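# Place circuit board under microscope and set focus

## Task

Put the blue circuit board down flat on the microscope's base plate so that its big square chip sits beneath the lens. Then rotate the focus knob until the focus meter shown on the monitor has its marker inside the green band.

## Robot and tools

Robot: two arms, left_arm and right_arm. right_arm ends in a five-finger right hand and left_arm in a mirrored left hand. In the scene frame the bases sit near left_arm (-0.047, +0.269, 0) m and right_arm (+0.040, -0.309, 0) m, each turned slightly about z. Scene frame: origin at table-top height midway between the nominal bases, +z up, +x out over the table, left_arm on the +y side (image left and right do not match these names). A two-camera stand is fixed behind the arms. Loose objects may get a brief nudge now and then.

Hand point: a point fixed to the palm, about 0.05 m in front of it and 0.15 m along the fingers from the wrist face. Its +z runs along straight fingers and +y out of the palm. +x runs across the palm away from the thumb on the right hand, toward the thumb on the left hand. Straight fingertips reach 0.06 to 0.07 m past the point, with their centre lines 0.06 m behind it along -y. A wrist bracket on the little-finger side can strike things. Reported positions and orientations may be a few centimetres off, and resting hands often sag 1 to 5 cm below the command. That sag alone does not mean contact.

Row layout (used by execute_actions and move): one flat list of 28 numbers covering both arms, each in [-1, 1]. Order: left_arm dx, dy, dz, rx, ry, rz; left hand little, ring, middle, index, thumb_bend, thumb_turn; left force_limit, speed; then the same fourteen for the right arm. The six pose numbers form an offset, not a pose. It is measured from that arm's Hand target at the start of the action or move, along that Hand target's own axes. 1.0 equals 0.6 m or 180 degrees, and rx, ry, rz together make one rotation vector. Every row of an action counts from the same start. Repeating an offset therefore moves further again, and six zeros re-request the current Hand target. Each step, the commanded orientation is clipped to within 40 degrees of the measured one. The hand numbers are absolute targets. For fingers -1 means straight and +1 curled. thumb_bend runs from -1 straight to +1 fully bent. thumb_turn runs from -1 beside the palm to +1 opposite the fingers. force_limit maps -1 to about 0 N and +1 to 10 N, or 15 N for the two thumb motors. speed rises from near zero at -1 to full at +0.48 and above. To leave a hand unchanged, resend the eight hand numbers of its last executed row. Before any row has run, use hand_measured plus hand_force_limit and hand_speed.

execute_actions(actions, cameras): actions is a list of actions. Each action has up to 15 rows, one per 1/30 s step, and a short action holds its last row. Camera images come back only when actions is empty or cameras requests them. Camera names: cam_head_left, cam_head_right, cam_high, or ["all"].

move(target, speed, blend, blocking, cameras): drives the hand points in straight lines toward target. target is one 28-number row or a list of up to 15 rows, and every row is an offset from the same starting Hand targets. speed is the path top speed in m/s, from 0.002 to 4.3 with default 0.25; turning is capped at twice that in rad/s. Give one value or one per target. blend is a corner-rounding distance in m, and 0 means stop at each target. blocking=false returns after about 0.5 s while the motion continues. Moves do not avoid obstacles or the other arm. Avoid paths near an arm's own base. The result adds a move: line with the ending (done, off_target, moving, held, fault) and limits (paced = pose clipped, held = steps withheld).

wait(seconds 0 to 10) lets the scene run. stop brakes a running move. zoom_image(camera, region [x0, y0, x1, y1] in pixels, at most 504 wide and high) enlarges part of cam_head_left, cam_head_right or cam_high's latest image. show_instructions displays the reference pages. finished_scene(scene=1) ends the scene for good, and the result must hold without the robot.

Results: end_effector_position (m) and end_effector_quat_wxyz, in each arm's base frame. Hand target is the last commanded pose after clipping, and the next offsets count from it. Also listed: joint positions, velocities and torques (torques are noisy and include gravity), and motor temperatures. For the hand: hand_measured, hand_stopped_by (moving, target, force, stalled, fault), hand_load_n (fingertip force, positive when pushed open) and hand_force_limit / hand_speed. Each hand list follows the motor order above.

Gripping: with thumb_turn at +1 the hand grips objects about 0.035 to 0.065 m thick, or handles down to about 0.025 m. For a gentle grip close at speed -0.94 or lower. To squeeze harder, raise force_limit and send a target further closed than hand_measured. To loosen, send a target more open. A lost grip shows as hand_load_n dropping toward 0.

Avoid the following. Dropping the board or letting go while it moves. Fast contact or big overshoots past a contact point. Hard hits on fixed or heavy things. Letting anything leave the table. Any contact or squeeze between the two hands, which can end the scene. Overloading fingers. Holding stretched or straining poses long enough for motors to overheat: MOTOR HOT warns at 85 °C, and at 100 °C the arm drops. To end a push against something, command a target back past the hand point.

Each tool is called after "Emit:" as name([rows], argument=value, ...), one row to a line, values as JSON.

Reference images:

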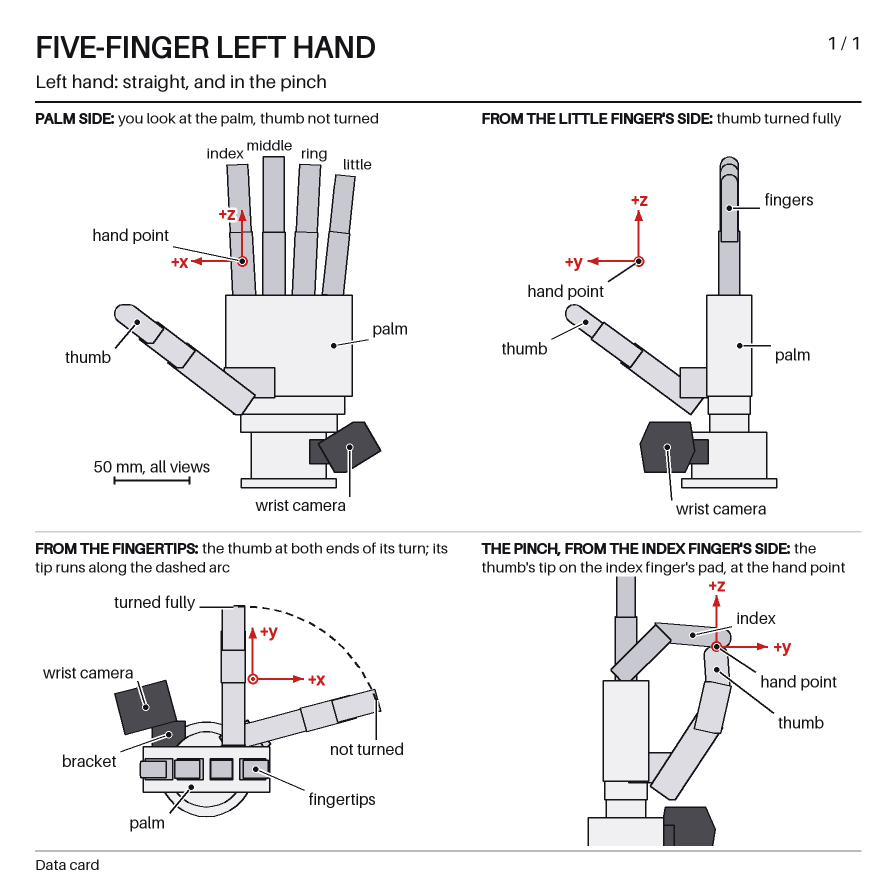

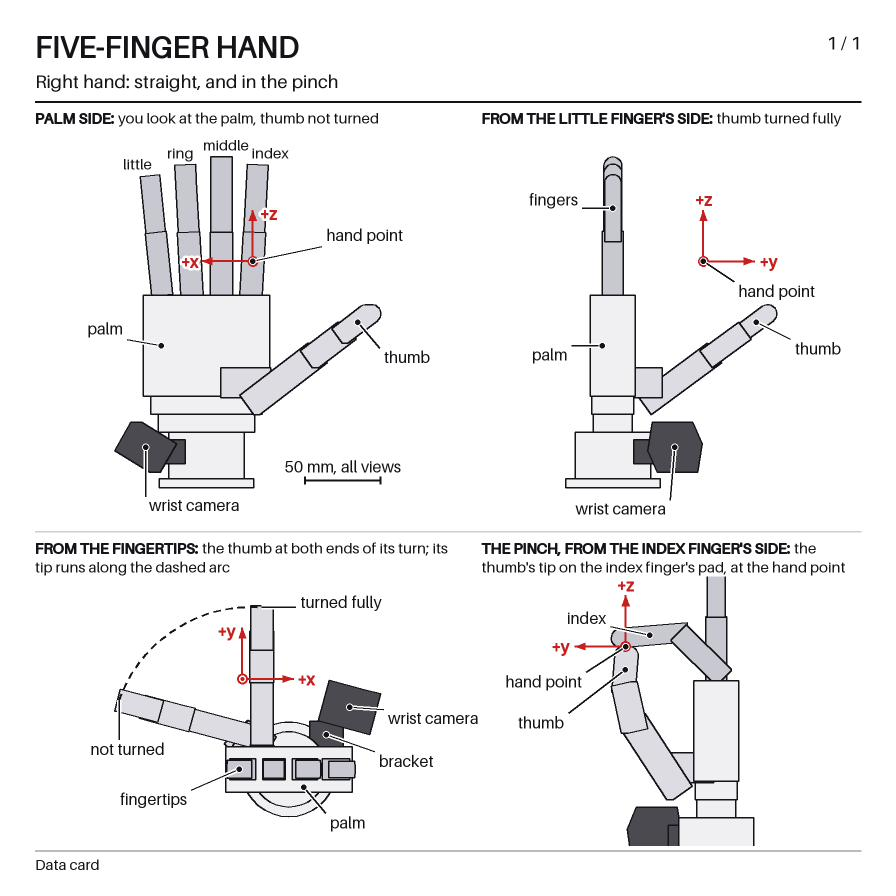

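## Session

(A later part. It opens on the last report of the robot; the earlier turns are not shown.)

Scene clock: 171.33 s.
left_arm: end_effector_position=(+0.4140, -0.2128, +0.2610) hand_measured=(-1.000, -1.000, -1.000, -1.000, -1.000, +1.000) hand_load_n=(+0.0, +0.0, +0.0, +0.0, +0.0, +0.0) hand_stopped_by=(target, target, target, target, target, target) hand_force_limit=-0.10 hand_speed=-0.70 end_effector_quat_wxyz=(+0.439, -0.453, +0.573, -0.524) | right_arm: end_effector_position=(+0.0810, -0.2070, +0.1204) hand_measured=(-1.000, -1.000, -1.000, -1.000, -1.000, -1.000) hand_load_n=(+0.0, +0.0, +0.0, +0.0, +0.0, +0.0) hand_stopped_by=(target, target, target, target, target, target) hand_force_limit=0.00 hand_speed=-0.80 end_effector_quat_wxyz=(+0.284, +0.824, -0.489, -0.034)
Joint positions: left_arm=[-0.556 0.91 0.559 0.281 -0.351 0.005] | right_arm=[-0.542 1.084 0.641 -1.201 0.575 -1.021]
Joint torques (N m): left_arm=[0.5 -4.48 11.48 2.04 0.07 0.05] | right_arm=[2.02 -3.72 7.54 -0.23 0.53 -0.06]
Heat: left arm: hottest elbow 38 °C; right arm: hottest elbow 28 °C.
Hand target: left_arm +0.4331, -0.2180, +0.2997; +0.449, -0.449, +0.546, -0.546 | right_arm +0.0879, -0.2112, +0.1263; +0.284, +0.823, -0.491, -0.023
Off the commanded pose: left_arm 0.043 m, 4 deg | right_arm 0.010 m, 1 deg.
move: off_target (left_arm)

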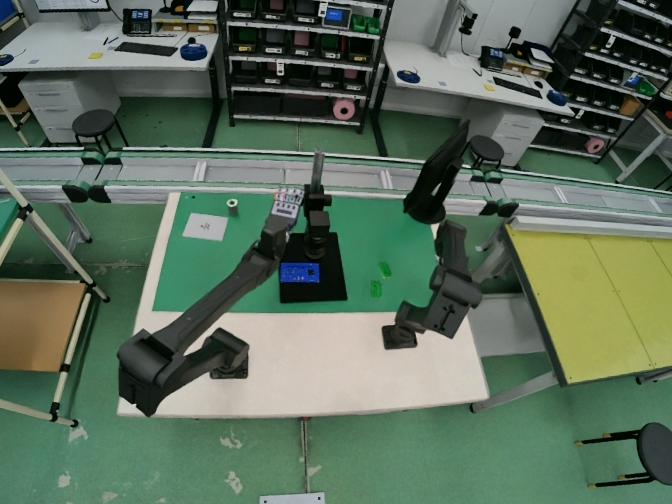

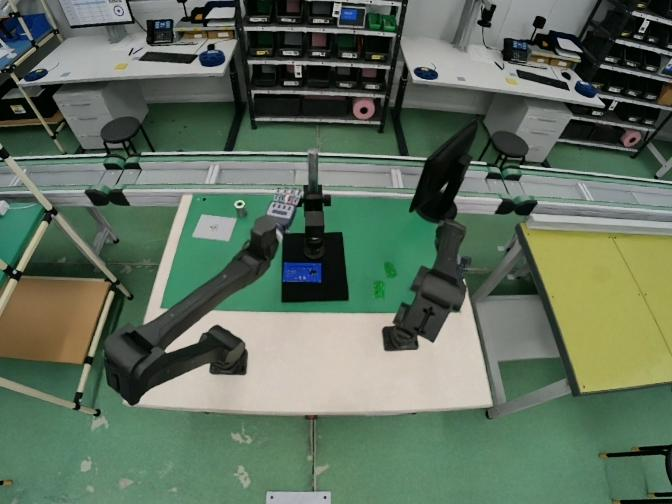

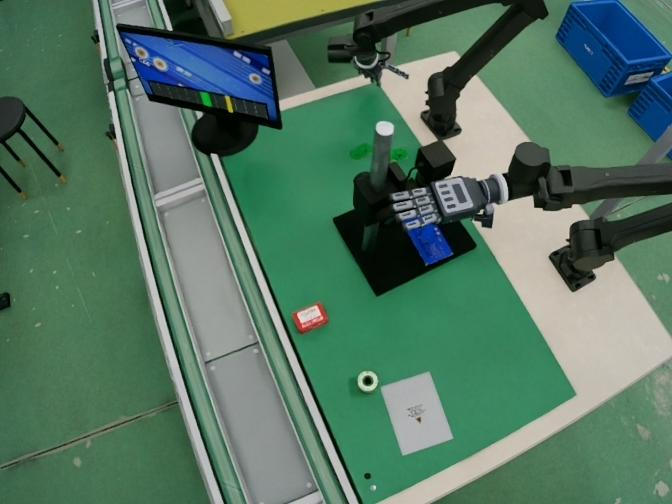

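Emit:
move(target=[-0.0138,0.0167,0.0407,0,0,0,-1,-1,-1,-1,-1,1,-0.1,-0.7,0,0,0,0,0,0,-1,-1,-1,-1,-1,-1,0,-0.8], speed=0.06, cameras=["all"])

Emit:
zoom_image(camera="cam_head_right", region=[260, 160, 340, 250])

Emit:
zoom_image(camera="cam_high", region=[340, 150, 460, 260])

Emit:
zoom_image(camera="cam_high", region=[100, 10, 300, 160])

Scene clock: 173.57 s.
left_arm: end_effector_position=(+0.4385, -0.2100, +0.2531) hand_measured=(-1.000, -1.000, -1.000, -1.000, -1.000, +1.000) hand_load_n=(+0.0, +0.0, +0.0, +0.0, +0.0, +0.0) hand_stopped_by=(target, target, target, target, target, target) hand_force_limit=-0.10 hand_speed=-0.70 end_effector_quat_wxyz=(+0.439, -0.454, +0.571, -0.525) | right_arm: end_effector_position=(+0.0810, -0.2070, +0.1204) hand_measured=(-1.000, -1.000, -1.000, -1.000, -1.000, -1.000) hand_load_n=(+0.0, +0.0, +0.5, +0.0, -0.5, +0.0) hand_stopped_by=(target, target, target, target, target, target) hand_force_limit=0.00 hand_speed=-0.80 end_effector_quat_wxyz=(+0.284, +0.824, -0.489, -0.034)
Joint positions: left_arm=[-0.503 0.992 0.579 0.345 -0.299 0.005] | right_arm=[-0.542 1.084 0.641 -1.201 0.575 -1.021]
Joint torques (N m): left_arm=[0.44 -5.54 11.28 2.07 0.08 0.05] | right_arm=[1.96 -3.66 7.56 -0.17 0.52 -0.04]
Heat: left arm: hottest elbow 38 °C; right arm: hottest elbow 28 °C.
Hand target: left_arm +0.4587, -0.2147, +0.2898; +0.449, -0.449, +0.546, -0.546 | right_arm +0.0879, -0.2112, +0.1263; +0.284, +0.823, -0.491, -0.023
Off the commanded pose: left_arm 0.042 m, 4 deg | right_arm 0.010 m, 1 deg.
move: off_target (left_arm)

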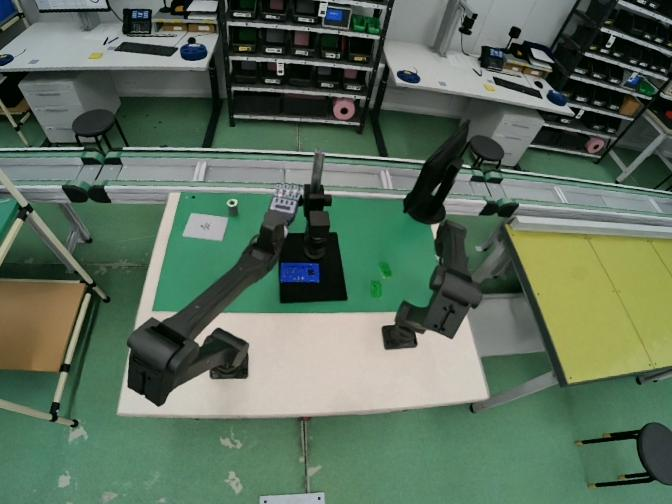

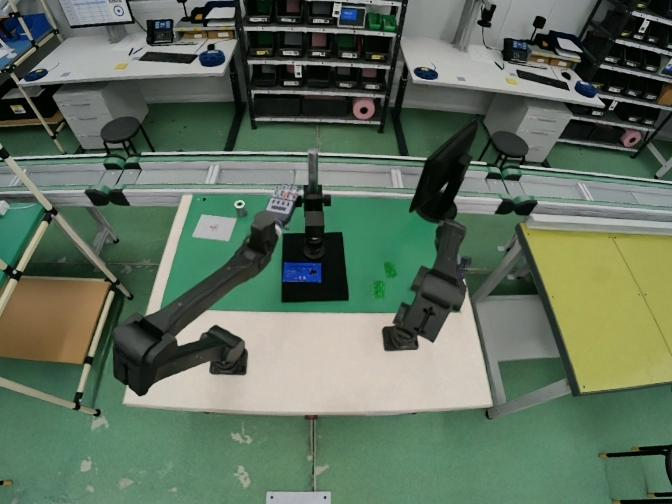

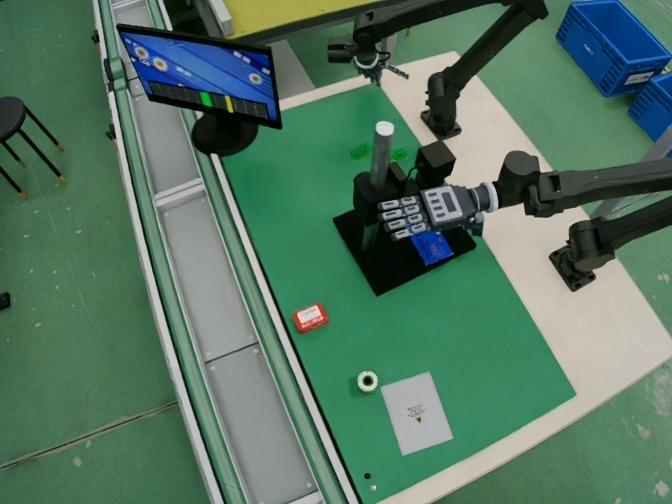

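Scaled by 5.600 from the camera's 672x504 image, which has a finer 960x720 frame.

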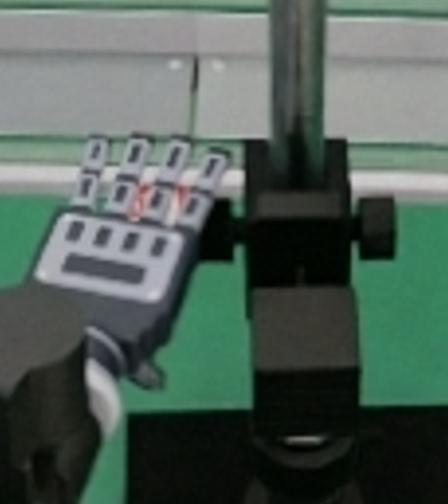

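Scaled by 4.200 from the camera's 672x504 image, which has a finer 960x720 frame.

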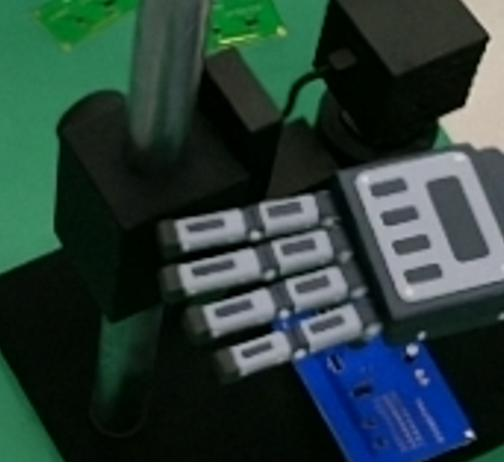

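Scaled by 2.520 from the camera's 672x504 image, which has a finer 960x720 frame.

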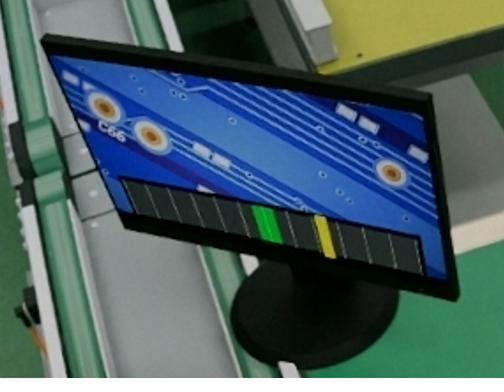

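Emit:
move(target=[0,0.03,0,0,0,0,-1,-1,-1,-1,-1,1,-0.1,-0.7,0,0,0,0,0,0,-1,-1,-1,-1,-1,-1,0,-0.8], speed=0.05, cameras=["cam_head_right","cam_high"])

Emit:
zoom_image(camera="cam_head_right", region=[260, 160, 340, 250])

Emit:
zoom_image(camera="cam_high", region=[340, 150, 460, 260])

Scene clock: 175.40 s.
left_arm: end_effector_position=(+0.4465, -0.2142, +0.2537) hand_measured=(-1.000, -1.000, -1.000, -1.000, -1.000, +1.000) hand_load_n=(+0.0, +0.0, +0.0, +0.0, +0.0, +0.0) hand_stopped_by=(target, target, target, target, target, target) hand_force_limit=-0.10 hand_speed=-0.70 end_effector_quat_wxyz=(+0.443, -0.450, +0.562, -0.534) | right_arm: end_effector_position=(+0.0810, -0.2070, +0.1204) hand_measured=(-1.000, -1.000, -1.000, -1.000, -1.000, -1.000) hand_load_n=(+0.0, +0.0, +0.0, +0.0, +0.0, +0.0) hand_stopped_by=(target, target, target, target, target, target) hand_force_limit=0.00 hand_speed=-0.80 end_effector_quat_wxyz=(+0.284, +0.824, -0.489, -0.034)
Joint positions: left_arm=[-0.503 1.026 0.579 0.409 -0.299 0.005] | right_arm=[-0.542 1.084 0.641 -1.201 0.575 -1.021]
Joint torques (N m): left_arm=[0.44 -6.12 8.95 2.13 0.08 0.04] | right_arm=[1.9 -3.55 7.53 -0.18 0.52 -0.05]
Heat: left arm: hottest elbow 38 °C; right arm: hottest elbow 28 °C.
Hand target: left_arm +0.4586, -0.2146, +0.2716; +0.449, -0.449, +0.546, -0.546 | right_arm +0.0879, -0.2112, +0.1263; +0.284, +0.823, -0.491, -0.023
Off the commanded pose: left_arm 0.022 m, 2 deg | right_arm 0.010 m, 1 deg.
move: off_target (left_arm)
Images, in order (width x height): cam_head_right 672x504, cam_high 672x504.

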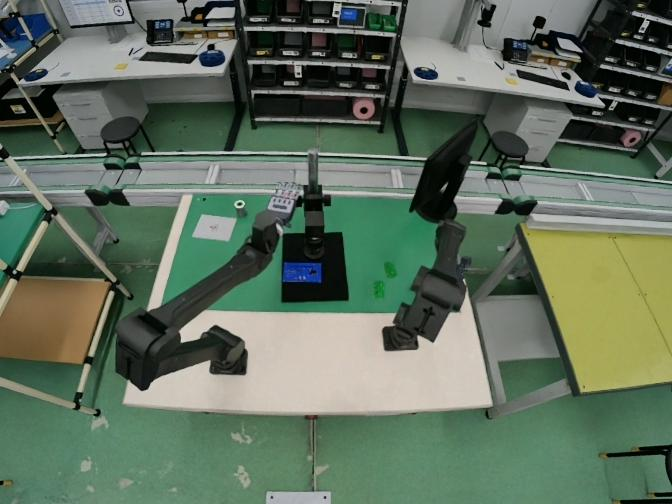

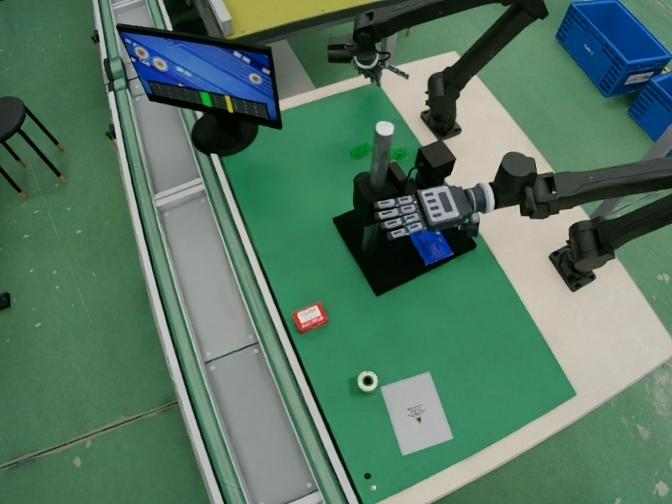

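Scaled by 5.600 from the camera's 672x504 image, which has a finer 960x720 frame.

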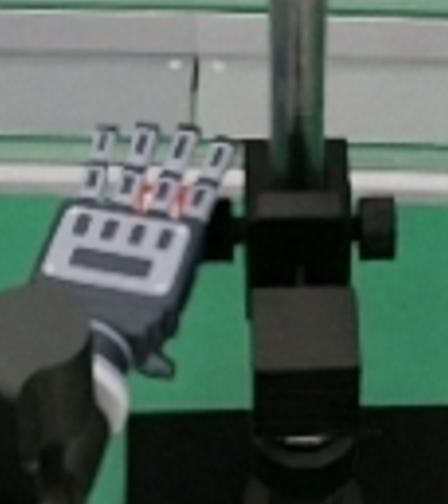

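Scaled by 4.200 from the camera's 672x504 image, which has a finer 960x720 frame.

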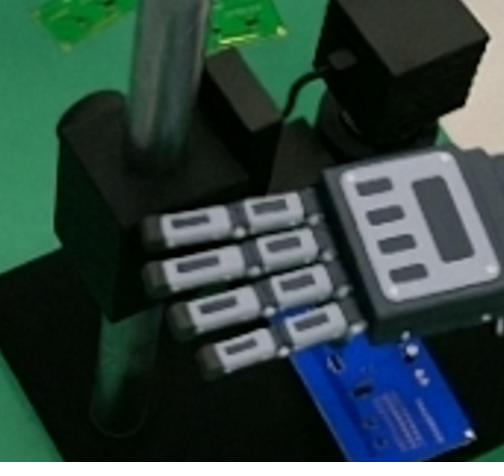

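Emit:
move(target=[-0.01,0.0443,-0.0318,0,0,0,-1,-1,-1,-1,-1,1,-0.1,-0.7,0,0,0,0,0,0,-1,-1,-1,-1,-1,-1,0,-0.8], speed=0.05, cameras=["cam_head_right","cam_high"])

Emit:
zoom_image(camera="cam_head_right", region=[260, 160, 340, 250])

Emit:
zoom_image(camera="cam_high", region=[340, 150, 460, 260])

Scene clock: 177.30 s.
left_arm: end_effector_position=(+0.4399, -0.2104, +0.2413) hand_measured=(-1.000, -1.000, -1.000, -1.000, -1.000, +1.000) hand_load_n=(+0.0, +0.0, +0.0, +0.0, +0.5, +0.0) hand_stopped_by=(target, target, target, target, target, target) hand_force_limit=-0.10 hand_speed=-0.70 end_effector_quat_wxyz=(+0.445, -0.448, +0.556, -0.541) | right_arm: end_effector_position=(+0.0810, -0.2070, +0.1204) hand_measured=(-1.000, -1.000, -1.000, -1.000, -1.000, -1.000) hand_load_n=(+0.0, +0.0, +0.0, +0.0, +0.0, +0.0) hand_stopped_by=(target, target, target, target, target, target) hand_force_limit=0.00 hand_speed=-0.80 end_effector_quat_wxyz=(+0.284, +0.824, -0.489, -0.034)
Joint positions: left_arm=[-0.503 1.026 0.528 0.479 -0.298 0.005] | right_arm=[-0.542 1.084 0.641 -1.201 0.575 -1.021]
Joint torques (N m): left_arm=[0.44 -7.53 6.04 2.14 0.08 0.04] | right_arm=[1.96 -3.9 7.56 -0.21 0.53 -0.06]
Heat: left arm: hottest elbow 38 °C; right arm: hottest elbow 28 °C.
Hand target: left_arm +0.4410, -0.2050, +0.2450; +0.449, -0.449, +0.546, -0.546 | right_arm +0.0879, -0.2112, +0.1263; +0.284, +0.823, -0.491, -0.023
Off the commanded pose: left_arm 0.007 m, 1 deg | right_arm 0.010 m, 1 deg.
move: done
Images, in order (width x height): cam_head_right 672x504, cam_high 672x504.

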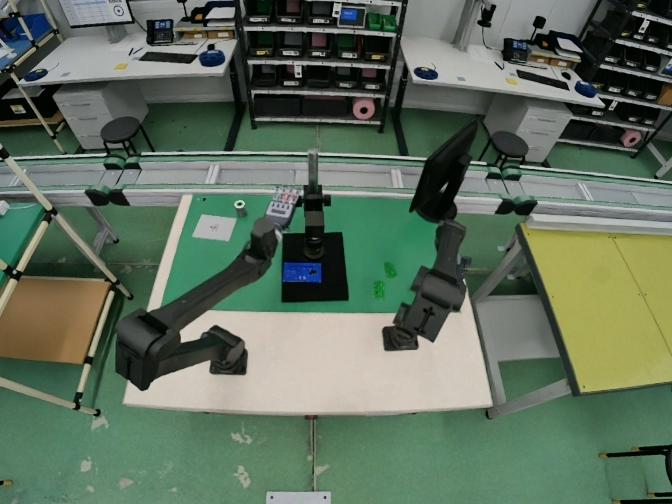

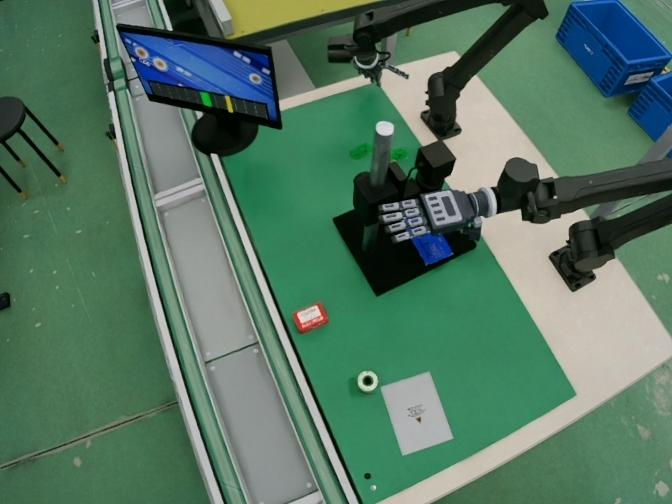

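Scaled by 5.600 from the camera's 672x504 image, which has a finer 960x720 frame.

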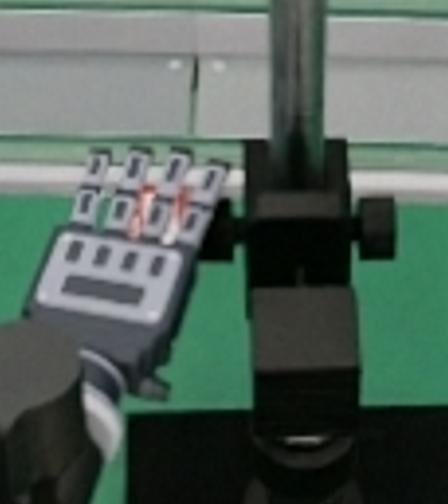

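Scaled by 4.200 from the camera's 672x504 image, which has a finer 960x720 frame.

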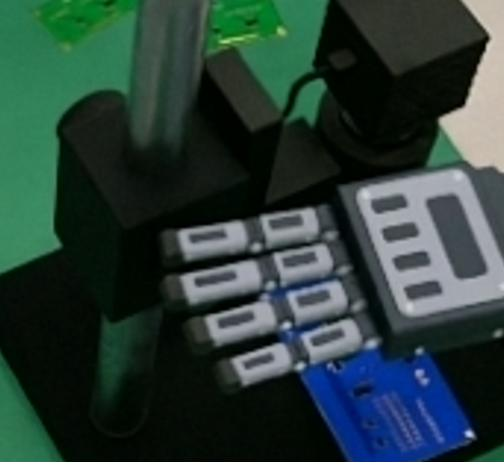

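Emit:
move(target=[0.0065,0.0217,0.0013,0,0,0,-1,-1,-1,-1,-1,1,-0.1,-0.7,0,0,0,0,0,0,-1,-1,-1,-1,-1,-1,0,-0.8], speed=0.05, cameras=["cam_head_right","cam_high"])

Emit:
zoom_image(camera="cam_head_right", region=[260, 160, 340, 250])

Emit:
zoom_image(camera="cam_high", region=[340, 150, 460, 260])

Scene clock: 179.27 s.
left_arm: end_effector_position=(+0.4402, -0.2089, +0.2372) hand_measured=(-1.000, -1.000, -1.000, -1.000, -1.000, +1.000) hand_load_n=(+0.0, -0.5, +0.0, +0.0, +0.0, +0.0) hand_stopped_by=(target, target, target, target, target, target) hand_force_limit=-0.10 hand_speed=-0.70 end_effector_quat_wxyz=(+0.450, -0.447, +0.548, -0.545) | right_arm: end_effector_position=(+0.0810, -0.2070, +0.1204) hand_measured=(-1.000, -1.000, -1.000, -1.000, -1.000, -1.000) hand_load_n=(+0.0, +0.5, +0.0, +0.0, +0.0, +0.0) hand_stopped_by=(target, target, target, target, target, target) hand_force_limit=0.00 hand_speed=-0.80 end_effector_quat_wxyz=(+0.284, +0.824, -0.489, -0.034)
Joint positions: left_arm=[-0.503 1.04 0.508 0.531 -0.306 0.005] | right_arm=[-0.542 1.084 0.641 -1.201 0.575 -1.021]
Joint torques (N m): left_arm=[-0.56 -5.71 5.96 2.09 -0.06 0.04] | right_arm=[1.9 -3.55 7.56 -0.2 0.53 -0.05]
Heat: left arm: hottest elbow 38 °C; right arm: hottest elbow 28 °C.
Hand target: left_arm +0.4411, -0.2090, +0.2320; +0.449, -0.449, +0.546, -0.546 | right_arm +0.0879, -0.2112, +0.1263; +0.284, +0.823, -0.491, -0.023
Off the commanded pose: left_arm 0.005 m, 0 deg | right_arm 0.010 m, 1 deg.
move: done
Images, in order (width x height): cam_head_right 672x504, cam_high 672x504.

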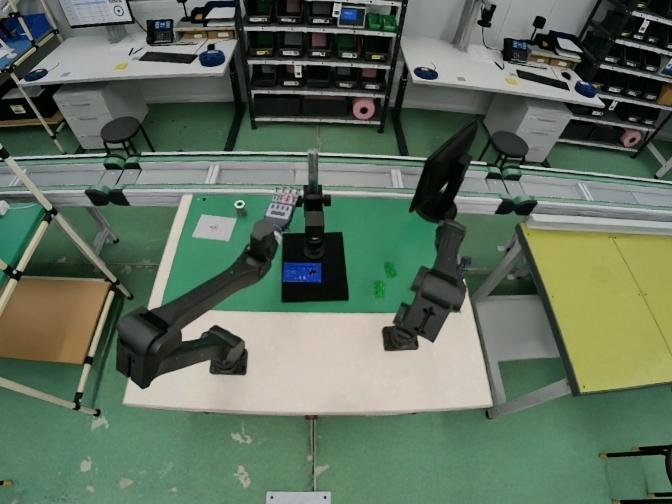

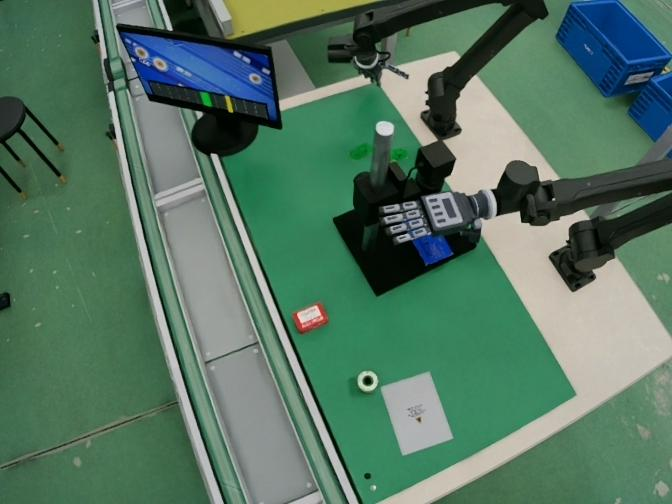

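Scaled by 5.600 from the camera's 672x504 image, which has a finer 960x720 frame.

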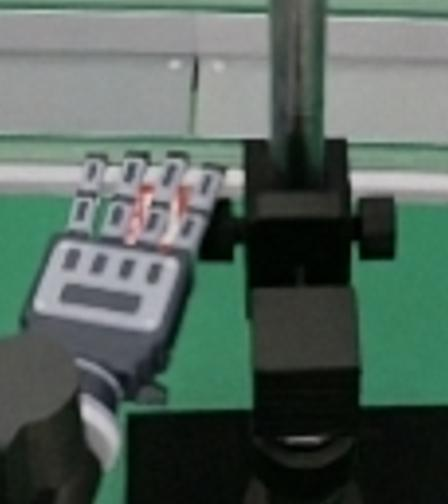

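Scaled by 4.200 from the camera's 672x504 image, which has a finer 960x720 frame.

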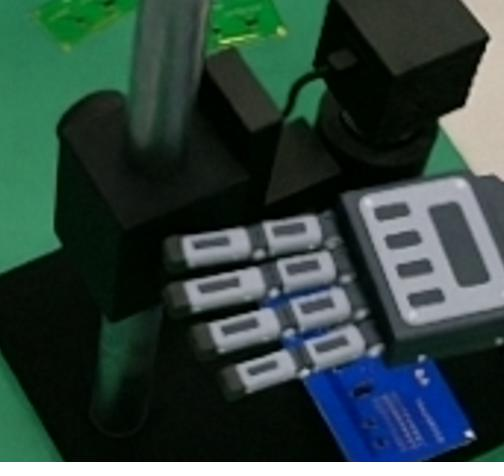

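Emit:
move(target=[0.0098,0.0133,0.0019,0,0,0,-1,-1,-1,-1,-1,1,-0.1,-0.7,0,0,0,0,0,0,-1,-1,-1,-1,-1,-1,0,-0.8], speed=0.05, cameras=["cam_head_right","cam_high"])

Emit:
zoom_image(camera="cam_head_right", region=[260, 160, 340, 250])

Emit:
zoom_image(camera="cam_high", region=[100, 10, 300, 160])

Scene clock: 180.93 s.
left_arm: end_effector_position=(+0.4431, -0.2090, +0.2295) hand_measured=(-1.000, -1.000, -1.000, -1.000, -1.000, +1.000) hand_load_n=(+0.0, +0.0, +0.0, +0.0, +0.0, +0.0) hand_stopped_by=(target, target, target, target, target, target) hand_force_limit=-0.10 hand_speed=-0.70 end_effector_quat_wxyz=(+0.454, -0.451, +0.545, -0.542) | right_arm: end_effector_position=(+0.0810, -0.2070, +0.1204) hand_measured=(-1.000, -1.000, -1.000, -1.000, -1.000, -1.000) hand_load_n=(+0.0, +0.0, +0.0, +0.0, +0.0, +0.0) hand_stopped_by=(target, target, target, target, target, target) hand_force_limit=0.00 hand_speed=-0.80 end_effector_quat_wxyz=(+0.284, +0.824, -0.489, -0.034)
Joint positions: left_arm=[-0.507 1.067 0.501 0.566 -0.324 0.005] | right_arm=[-0.542 1.084 0.641 -1.201 0.575 -1.021]
Joint torques (N m): left_arm=[-1.67 -5.95 5.86 2.04 -0.06 0.04] | right_arm=[1.96 -3.55 7.56 -0.17 0.53 -0.05]
Heat: left arm: hottest elbow 38 °C; right arm: hottest elbow 28 °C.
Hand target: left_arm +0.4411, -0.2149, +0.2242; +0.449, -0.450, +0.546, -0.546 | right_arm +0.0879, -0.2112, +0.1263; +0.284, +0.823, -0.491, -0.023
Off the commanded pose: left_arm 0.008 m, 1 deg | right_arm 0.010 m, 1 deg.
move: done
Images, in order (width x height): cam_head_right 672x504, cam_high 672x504.

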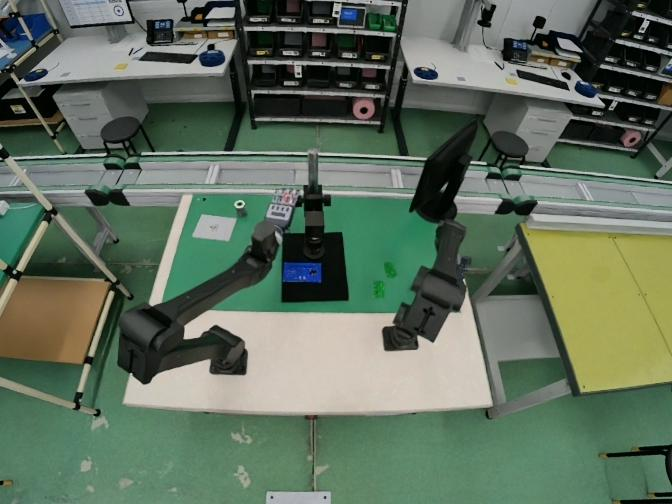

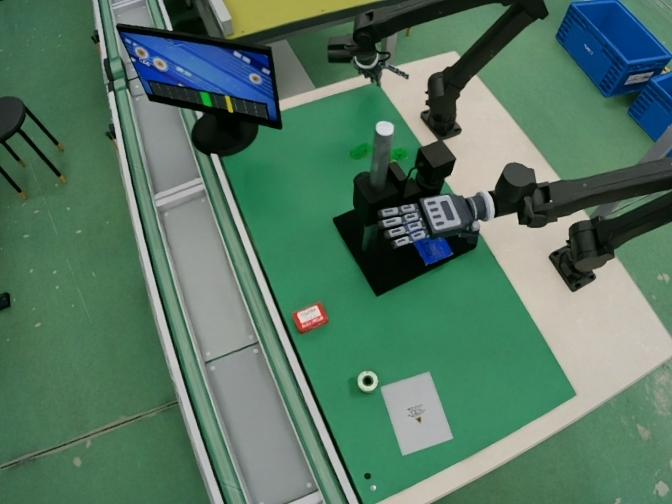

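Scaled by 5.600 from the camera's 672x504 image, which has a finer 960x720 frame.

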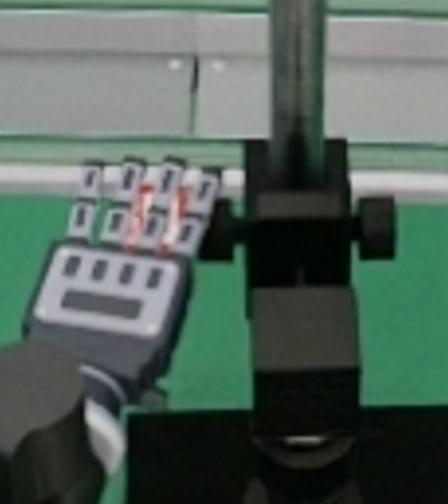

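Scaled by 2.520 from the camera's 672x504 image, which has a finer 960x720 frame.

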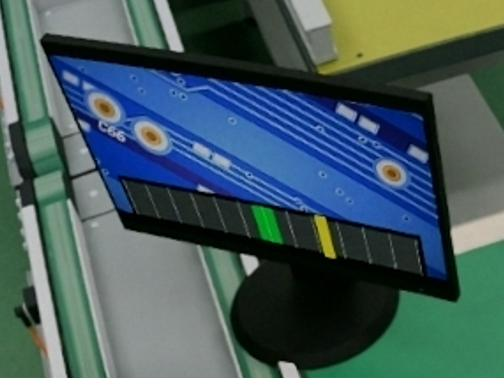

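Emit:
move(target=[0.0065,0.0133,0.0012,0,0,0,-1,-1,-1,-1,-1,1,-0.1,-0.7,0,0,0,0,0,0,-1,-1,-1,-1,-1,-1,0,-0.8], speed=0.05, cameras=["cam_head_right","cam_high"])

Emit:
zoom_image(camera="cam_head_right", region=[260, 160, 340, 250])

Emit:
zoom_image(camera="cam_high", region=[340, 150, 460, 260])

Emit:
zoom_image(camera="cam_high", region=[100, 10, 300, 160])

Scene clock: 182.37 s.
left_arm: end_effector_position=(+0.4439, -0.2124, +0.2276) hand_measured=(-1.000, -1.000, -1.000, -1.000, -1.000, +1.000) hand_load_n=(+0.5, +0.0, +0.0, +0.0, +0.0, +0.0) hand_stopped_by=(target, target, target, target, target, target) hand_force_limit=-0.10 hand_speed=-0.70 end_effector_quat_wxyz=(+0.456, -0.450, +0.539, -0.547) | right_arm: end_effector_position=(+0.0810, -0.2070, +0.1204) hand_measured=(-1.000, -1.000, -1.000, -1.000, -1.000, -1.000) hand_load_n=(+0.0, +0.0, +0.0, +0.0, +0.0, +0.0) hand_stopped_by=(target, target, target, target, target, target) hand_force_limit=0.00 hand_speed=-0.80 end_effector_quat_wxyz=(+0.284, +0.824, -0.489, -0.034)
Joint positions: left_arm=[-0.517 1.086 0.494 0.607 -0.337 0.005] | right_arm=[-0.542 1.084 0.641 -1.201 0.575 -1.021]
Joint torques (N m): left_arm=[-1.79 -5.42 5.55 1.85 0 0.04] | right_arm=[1.96 -3.55 7.54 -0.21 0.53 -0.06]
Heat: left arm: hottest elbow 38 °C; right arm: hottest elbow 28 °C.
Hand target: left_arm +0.4410, -0.2189, +0.2161; +0.449, -0.449, +0.546, -0.546 | right_arm +0.0879, -0.2112, +0.1263; +0.284, +0.823, -0.491, -0.023
Off the commanded pose: left_arm 0.013 m, 1 deg | right_arm 0.010 m, 1 deg.
move: off_target (left_arm)
Images, in order (width x height): cam_head_right 672x504, cam_high 672x504.

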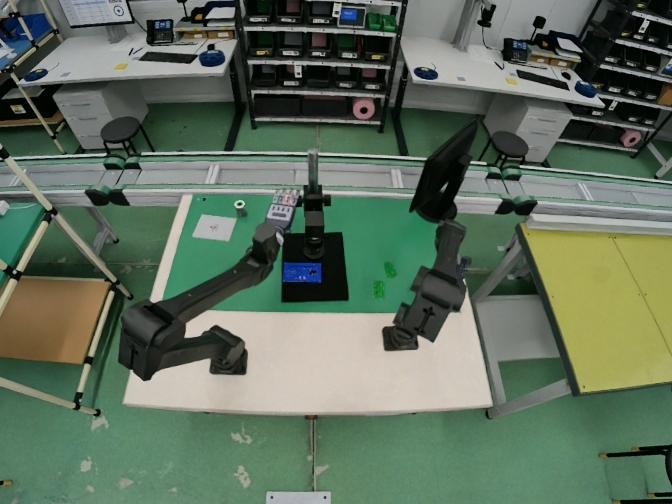

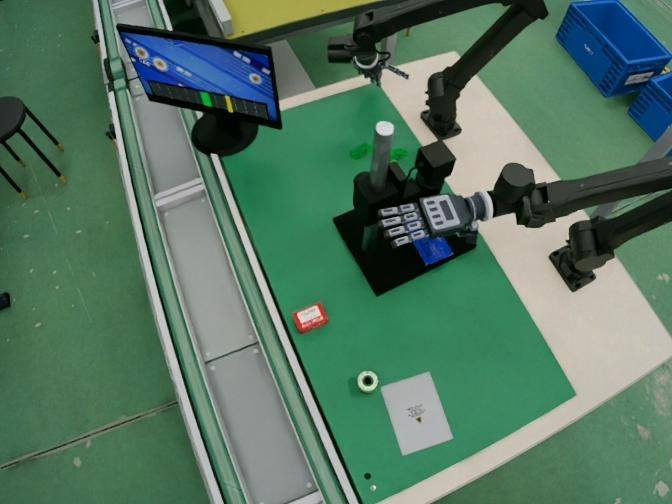

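Scaled by 5.600 from the camera's 672x504 image, which has a finer 960x720 frame.

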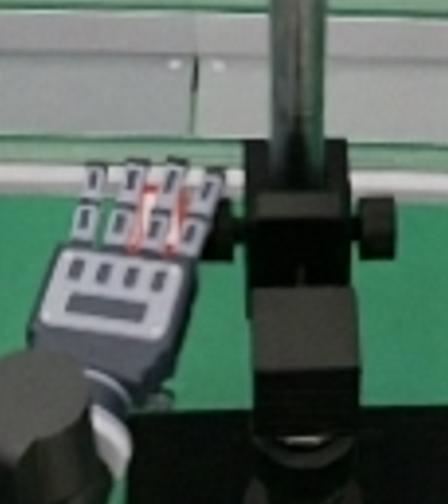

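Scaled by 4.200 from the camera's 672x504 image, which has a finer 960x720 frame.

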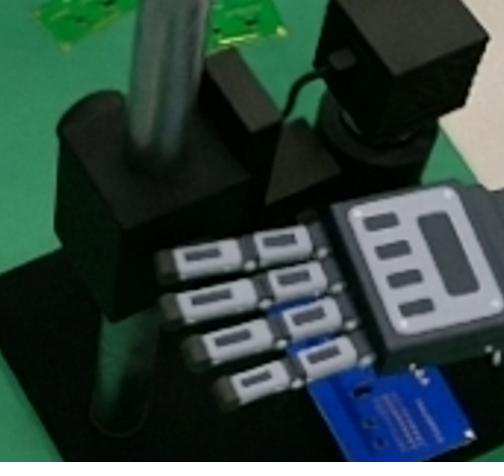

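Scaled by 2.520 from the camera's 672x504 image, which has a finer 960x720 frame.

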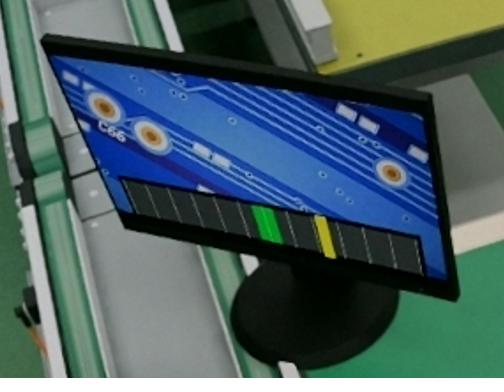

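Emit:
move(target=[0,0,-0.04,0,0,0,-1,-1,-1,-1,-1,1,-0.1,-0.7,0,0,0,0,0,0,-1,-1,-1,-1,-1,-1,0,-0.8], speed=0.05, cameras=["cam_head_right","cam_high"])

Emit:
zoom_image(camera="cam_head_right", region=[260, 160, 340, 250])

Emit:
zoom_image(camera="cam_high", region=[100, 10, 300, 160])

Scene clock: 183.87 s.
left_arm: end_effector_position=(+0.4279, -0.2104, +0.2267) hand_measured=(-1.000, -1.000, -1.000, -1.000, -1.000, +1.000) hand_load_n=(+0.0, +0.0, +0.0, +0.5, +0.0, +0.5) hand_stopped_by=(target, target, target, target, target, target) hand_force_limit=-0.10 hand_speed=-0.70 end_effector_quat_wxyz=(+0.458, -0.450, +0.535, -0.549) | right_arm: end_effector_position=(+0.0810, -0.2070, +0.1204) hand_measured=(-1.000, -1.000, -1.000, -1.000, -1.000, -1.000) hand_load_n=(+0.0, +0.0, +0.0, +0.0, +0.0, +0.0) hand_stopped_by=(target, target, target, target, target, target) hand_force_limit=0.00 hand_speed=-0.80 end_effector_quat_wxyz=(+0.284, +0.824, -0.489, -0.034)
Joint positions: left_arm=[-0.542 1.04 0.456 0.609 -0.366 0.005] | right_arm=[-0.542 1.084 0.641 -1.201 0.575 -1.021]
Joint torques (N m): left_arm=[-2.08 -7.71 4.9 0.81 0.03 0.05] | right_arm=[1.96 -3.6 7.54 -0.23 0.54 -0.04]
Heat: left arm: hottest elbow 38 °C; right arm: hottest elbow 28 °C.
Hand target: left_arm +0.4174, -0.2144, +0.2163; +0.449, -0.449, +0.546, -0.546 | right_arm +0.0879, -0.2112, +0.1263; +0.284, +0.823, -0.491, -0.023
Off the commanded pose: left_arm 0.015 m, 2 deg | right_arm 0.010 m, 1 deg.
move: off_target (left_arm)
Images, in order (width x height): cam_head_right 672x504, cam_high 672x504.

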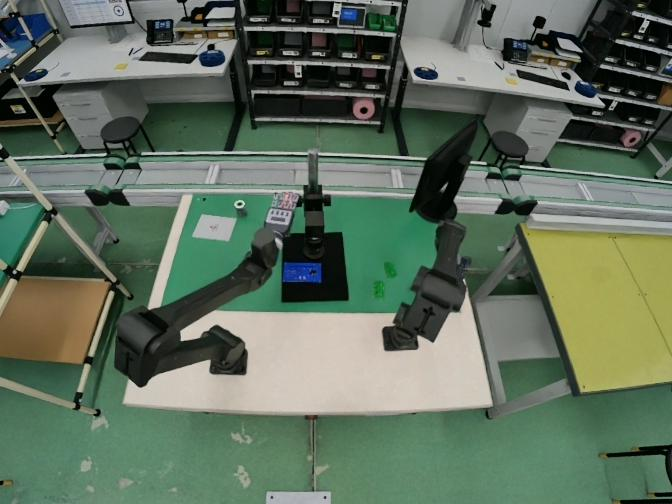

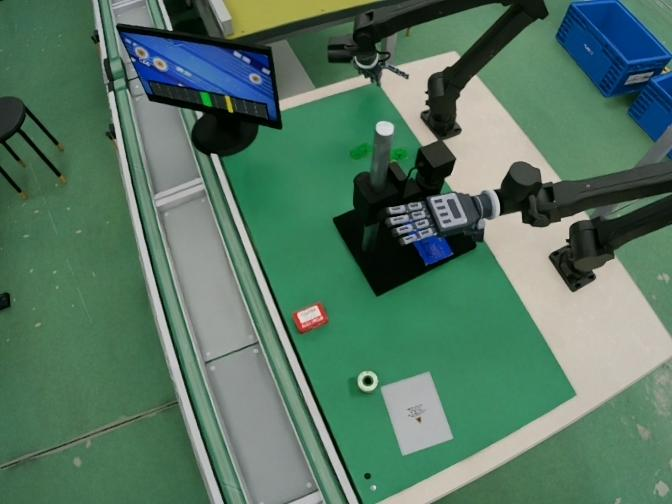

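Scaled by 5.600 from the camera's 672x504 image, which has a finer 960x720 frame.

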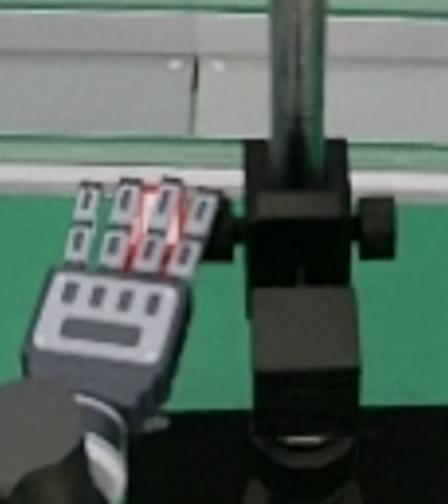

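Scaled by 2.520 from the camera's 672x504 image, which has a finer 960x720 frame.

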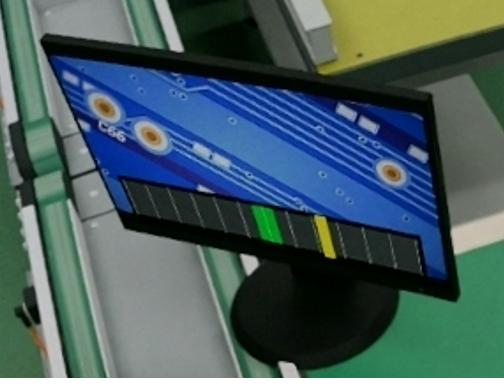

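Emit:
zoom_image(camera="cam_high", region=[190, 80, 250, 120])

Emit:
zoom_image(camera="cam_high", region=[360, 180, 440, 240])

Scaled by 8.400 from the camera's 672x504 image, which has a finer 960x720 frame.

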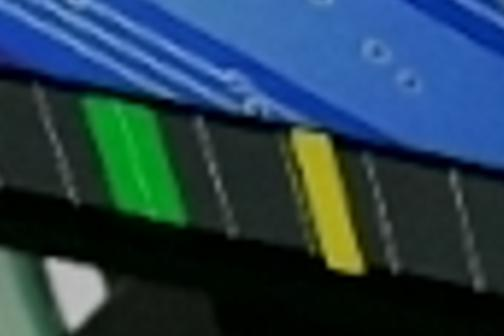

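Scaled by 6.300 from the camera's 672x504 image, which has a finer 960x720 frame.

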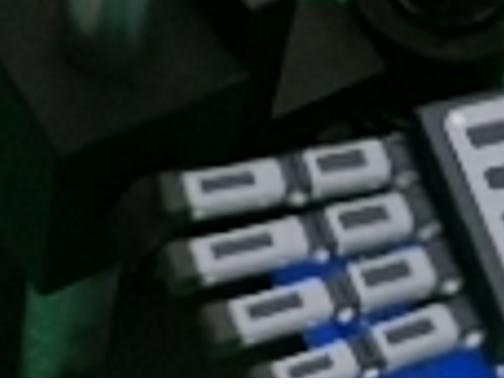

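Emit:
move([
  [0,0.01,0.0,0,0,0,-1,-1,-1,-1,-1,1,-0.1,-0.7,0,0,0,0,0,0,-1,-1,-1,-1,-1,-1,0,-0.8],
  [0,0.01,0.0583,0,0,0,-1,-1,-1,-1,-1,1,-0.1,-0.7,0,0,0,0,0,0,-1,-1,-1,-1,-1,-1,0,-0.8],
], speed=0.05, cameras=["cam_head_right","cam_high"])

Emit:
zoom_image(camera="cam_high", region=[190, 80, 250, 120])

Emit:
zoom_image(camera="cam_high", region=[360, 180, 440, 240])

Emit:
zoom_image(camera="cam_head_right", region=[260, 160, 340, 250])

Scene clock: 187.03 s.
left_arm: end_effector_position=(+0.4360, -0.2162, +0.2243) hand_measured=(-1.000, -1.000, -1.000, -1.000, -1.000, +1.000) hand_load_n=(+0.0, +0.0, +0.0, +0.5, +0.0, +0.0) hand_stopped_by=(target, target, target, target, target, target) hand_force_limit=-0.10 hand_speed=-0.70 end_effector_quat_wxyz=(+0.454, -0.443, +0.529, -0.563) | right_arm: end_effector_position=(+0.0810, -0.2070, +0.1204) hand_measured=(-1.000, -1.000, -1.000, -1.000, -1.000, -1.000) hand_load_n=(+0.0, +0.0, +0.0, +0.0, +0.0, +0.0) hand_stopped_by=(target, target, target, target, target, target) hand_force_limit=0.00 hand_speed=-0.80 end_effector_quat_wxyz=(+0.284, +0.824, -0.489, -0.034)
Joint positions: left_arm=[-0.531 1.092 0.456 0.686 -0.336 -0.002] | right_arm=[-0.542 1.084 0.641 -1.201 0.575 -1.021]
Joint torques (N m): left_arm=[0.32 -1.73 8.75 0.4 0.38 0.1] | right_arm=[1.9 -3.66 7.54 -0.24 0.53 -0.05]
Heat: left arm: hottest elbow 37 °C; right arm: hottest elbow 28 °C.
Hand target: left_arm +0.4518, -0.2210, +0.2101; +0.449, -0.449, +0.546, -0.546 | right_arm +0.0879, -0.2112, +0.1263; +0.284, +0.823, -0.491, -0.023
Off the commanded pose: left_arm 0.022 m, 3 deg | right_arm 0.010 m, 1 deg.
move: off_target (left_arm)
Images, in order (width x height): cam_head_right 672x504, cam_high 672x504.

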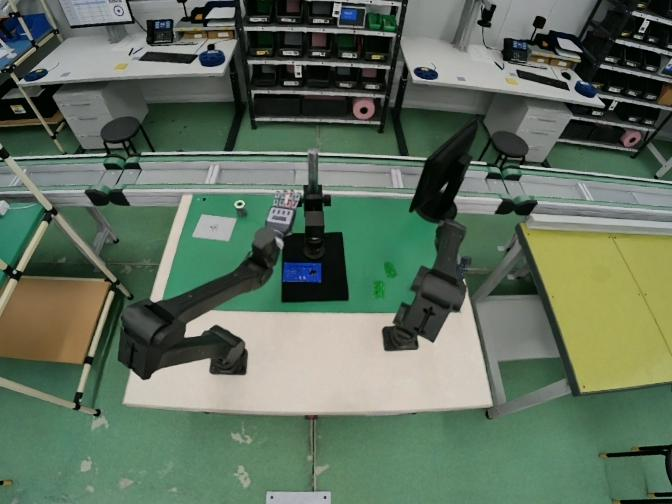

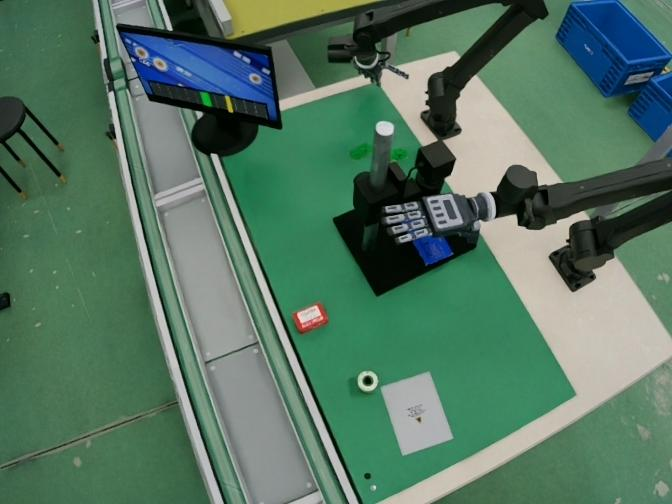

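Scaled by 8.400 from the camera's 672x504 image, which has a finer 960x720 frame.

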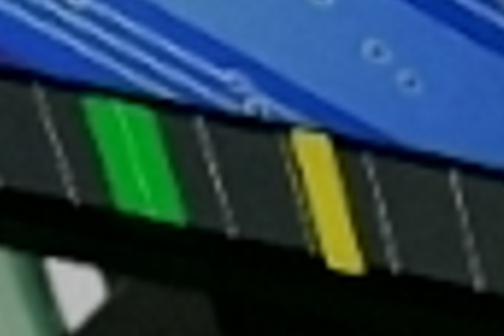

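Scaled by 6.300 from the camera's 672x504 image, which has a finer 960x720 frame.

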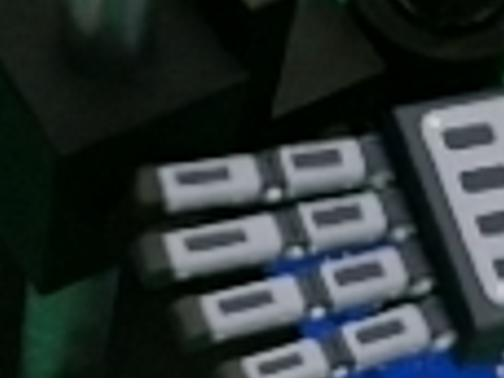

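Scaled by 5.600 from the camera's 672x504 image, which has a finer 960x720 frame.

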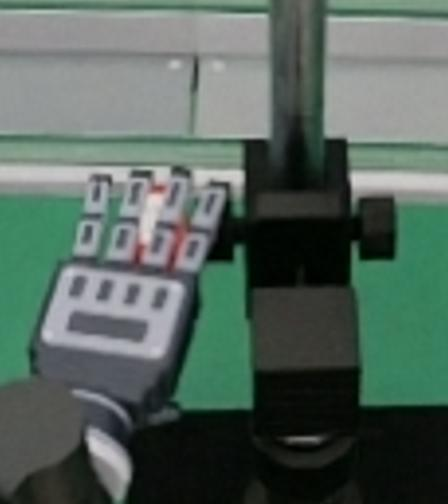

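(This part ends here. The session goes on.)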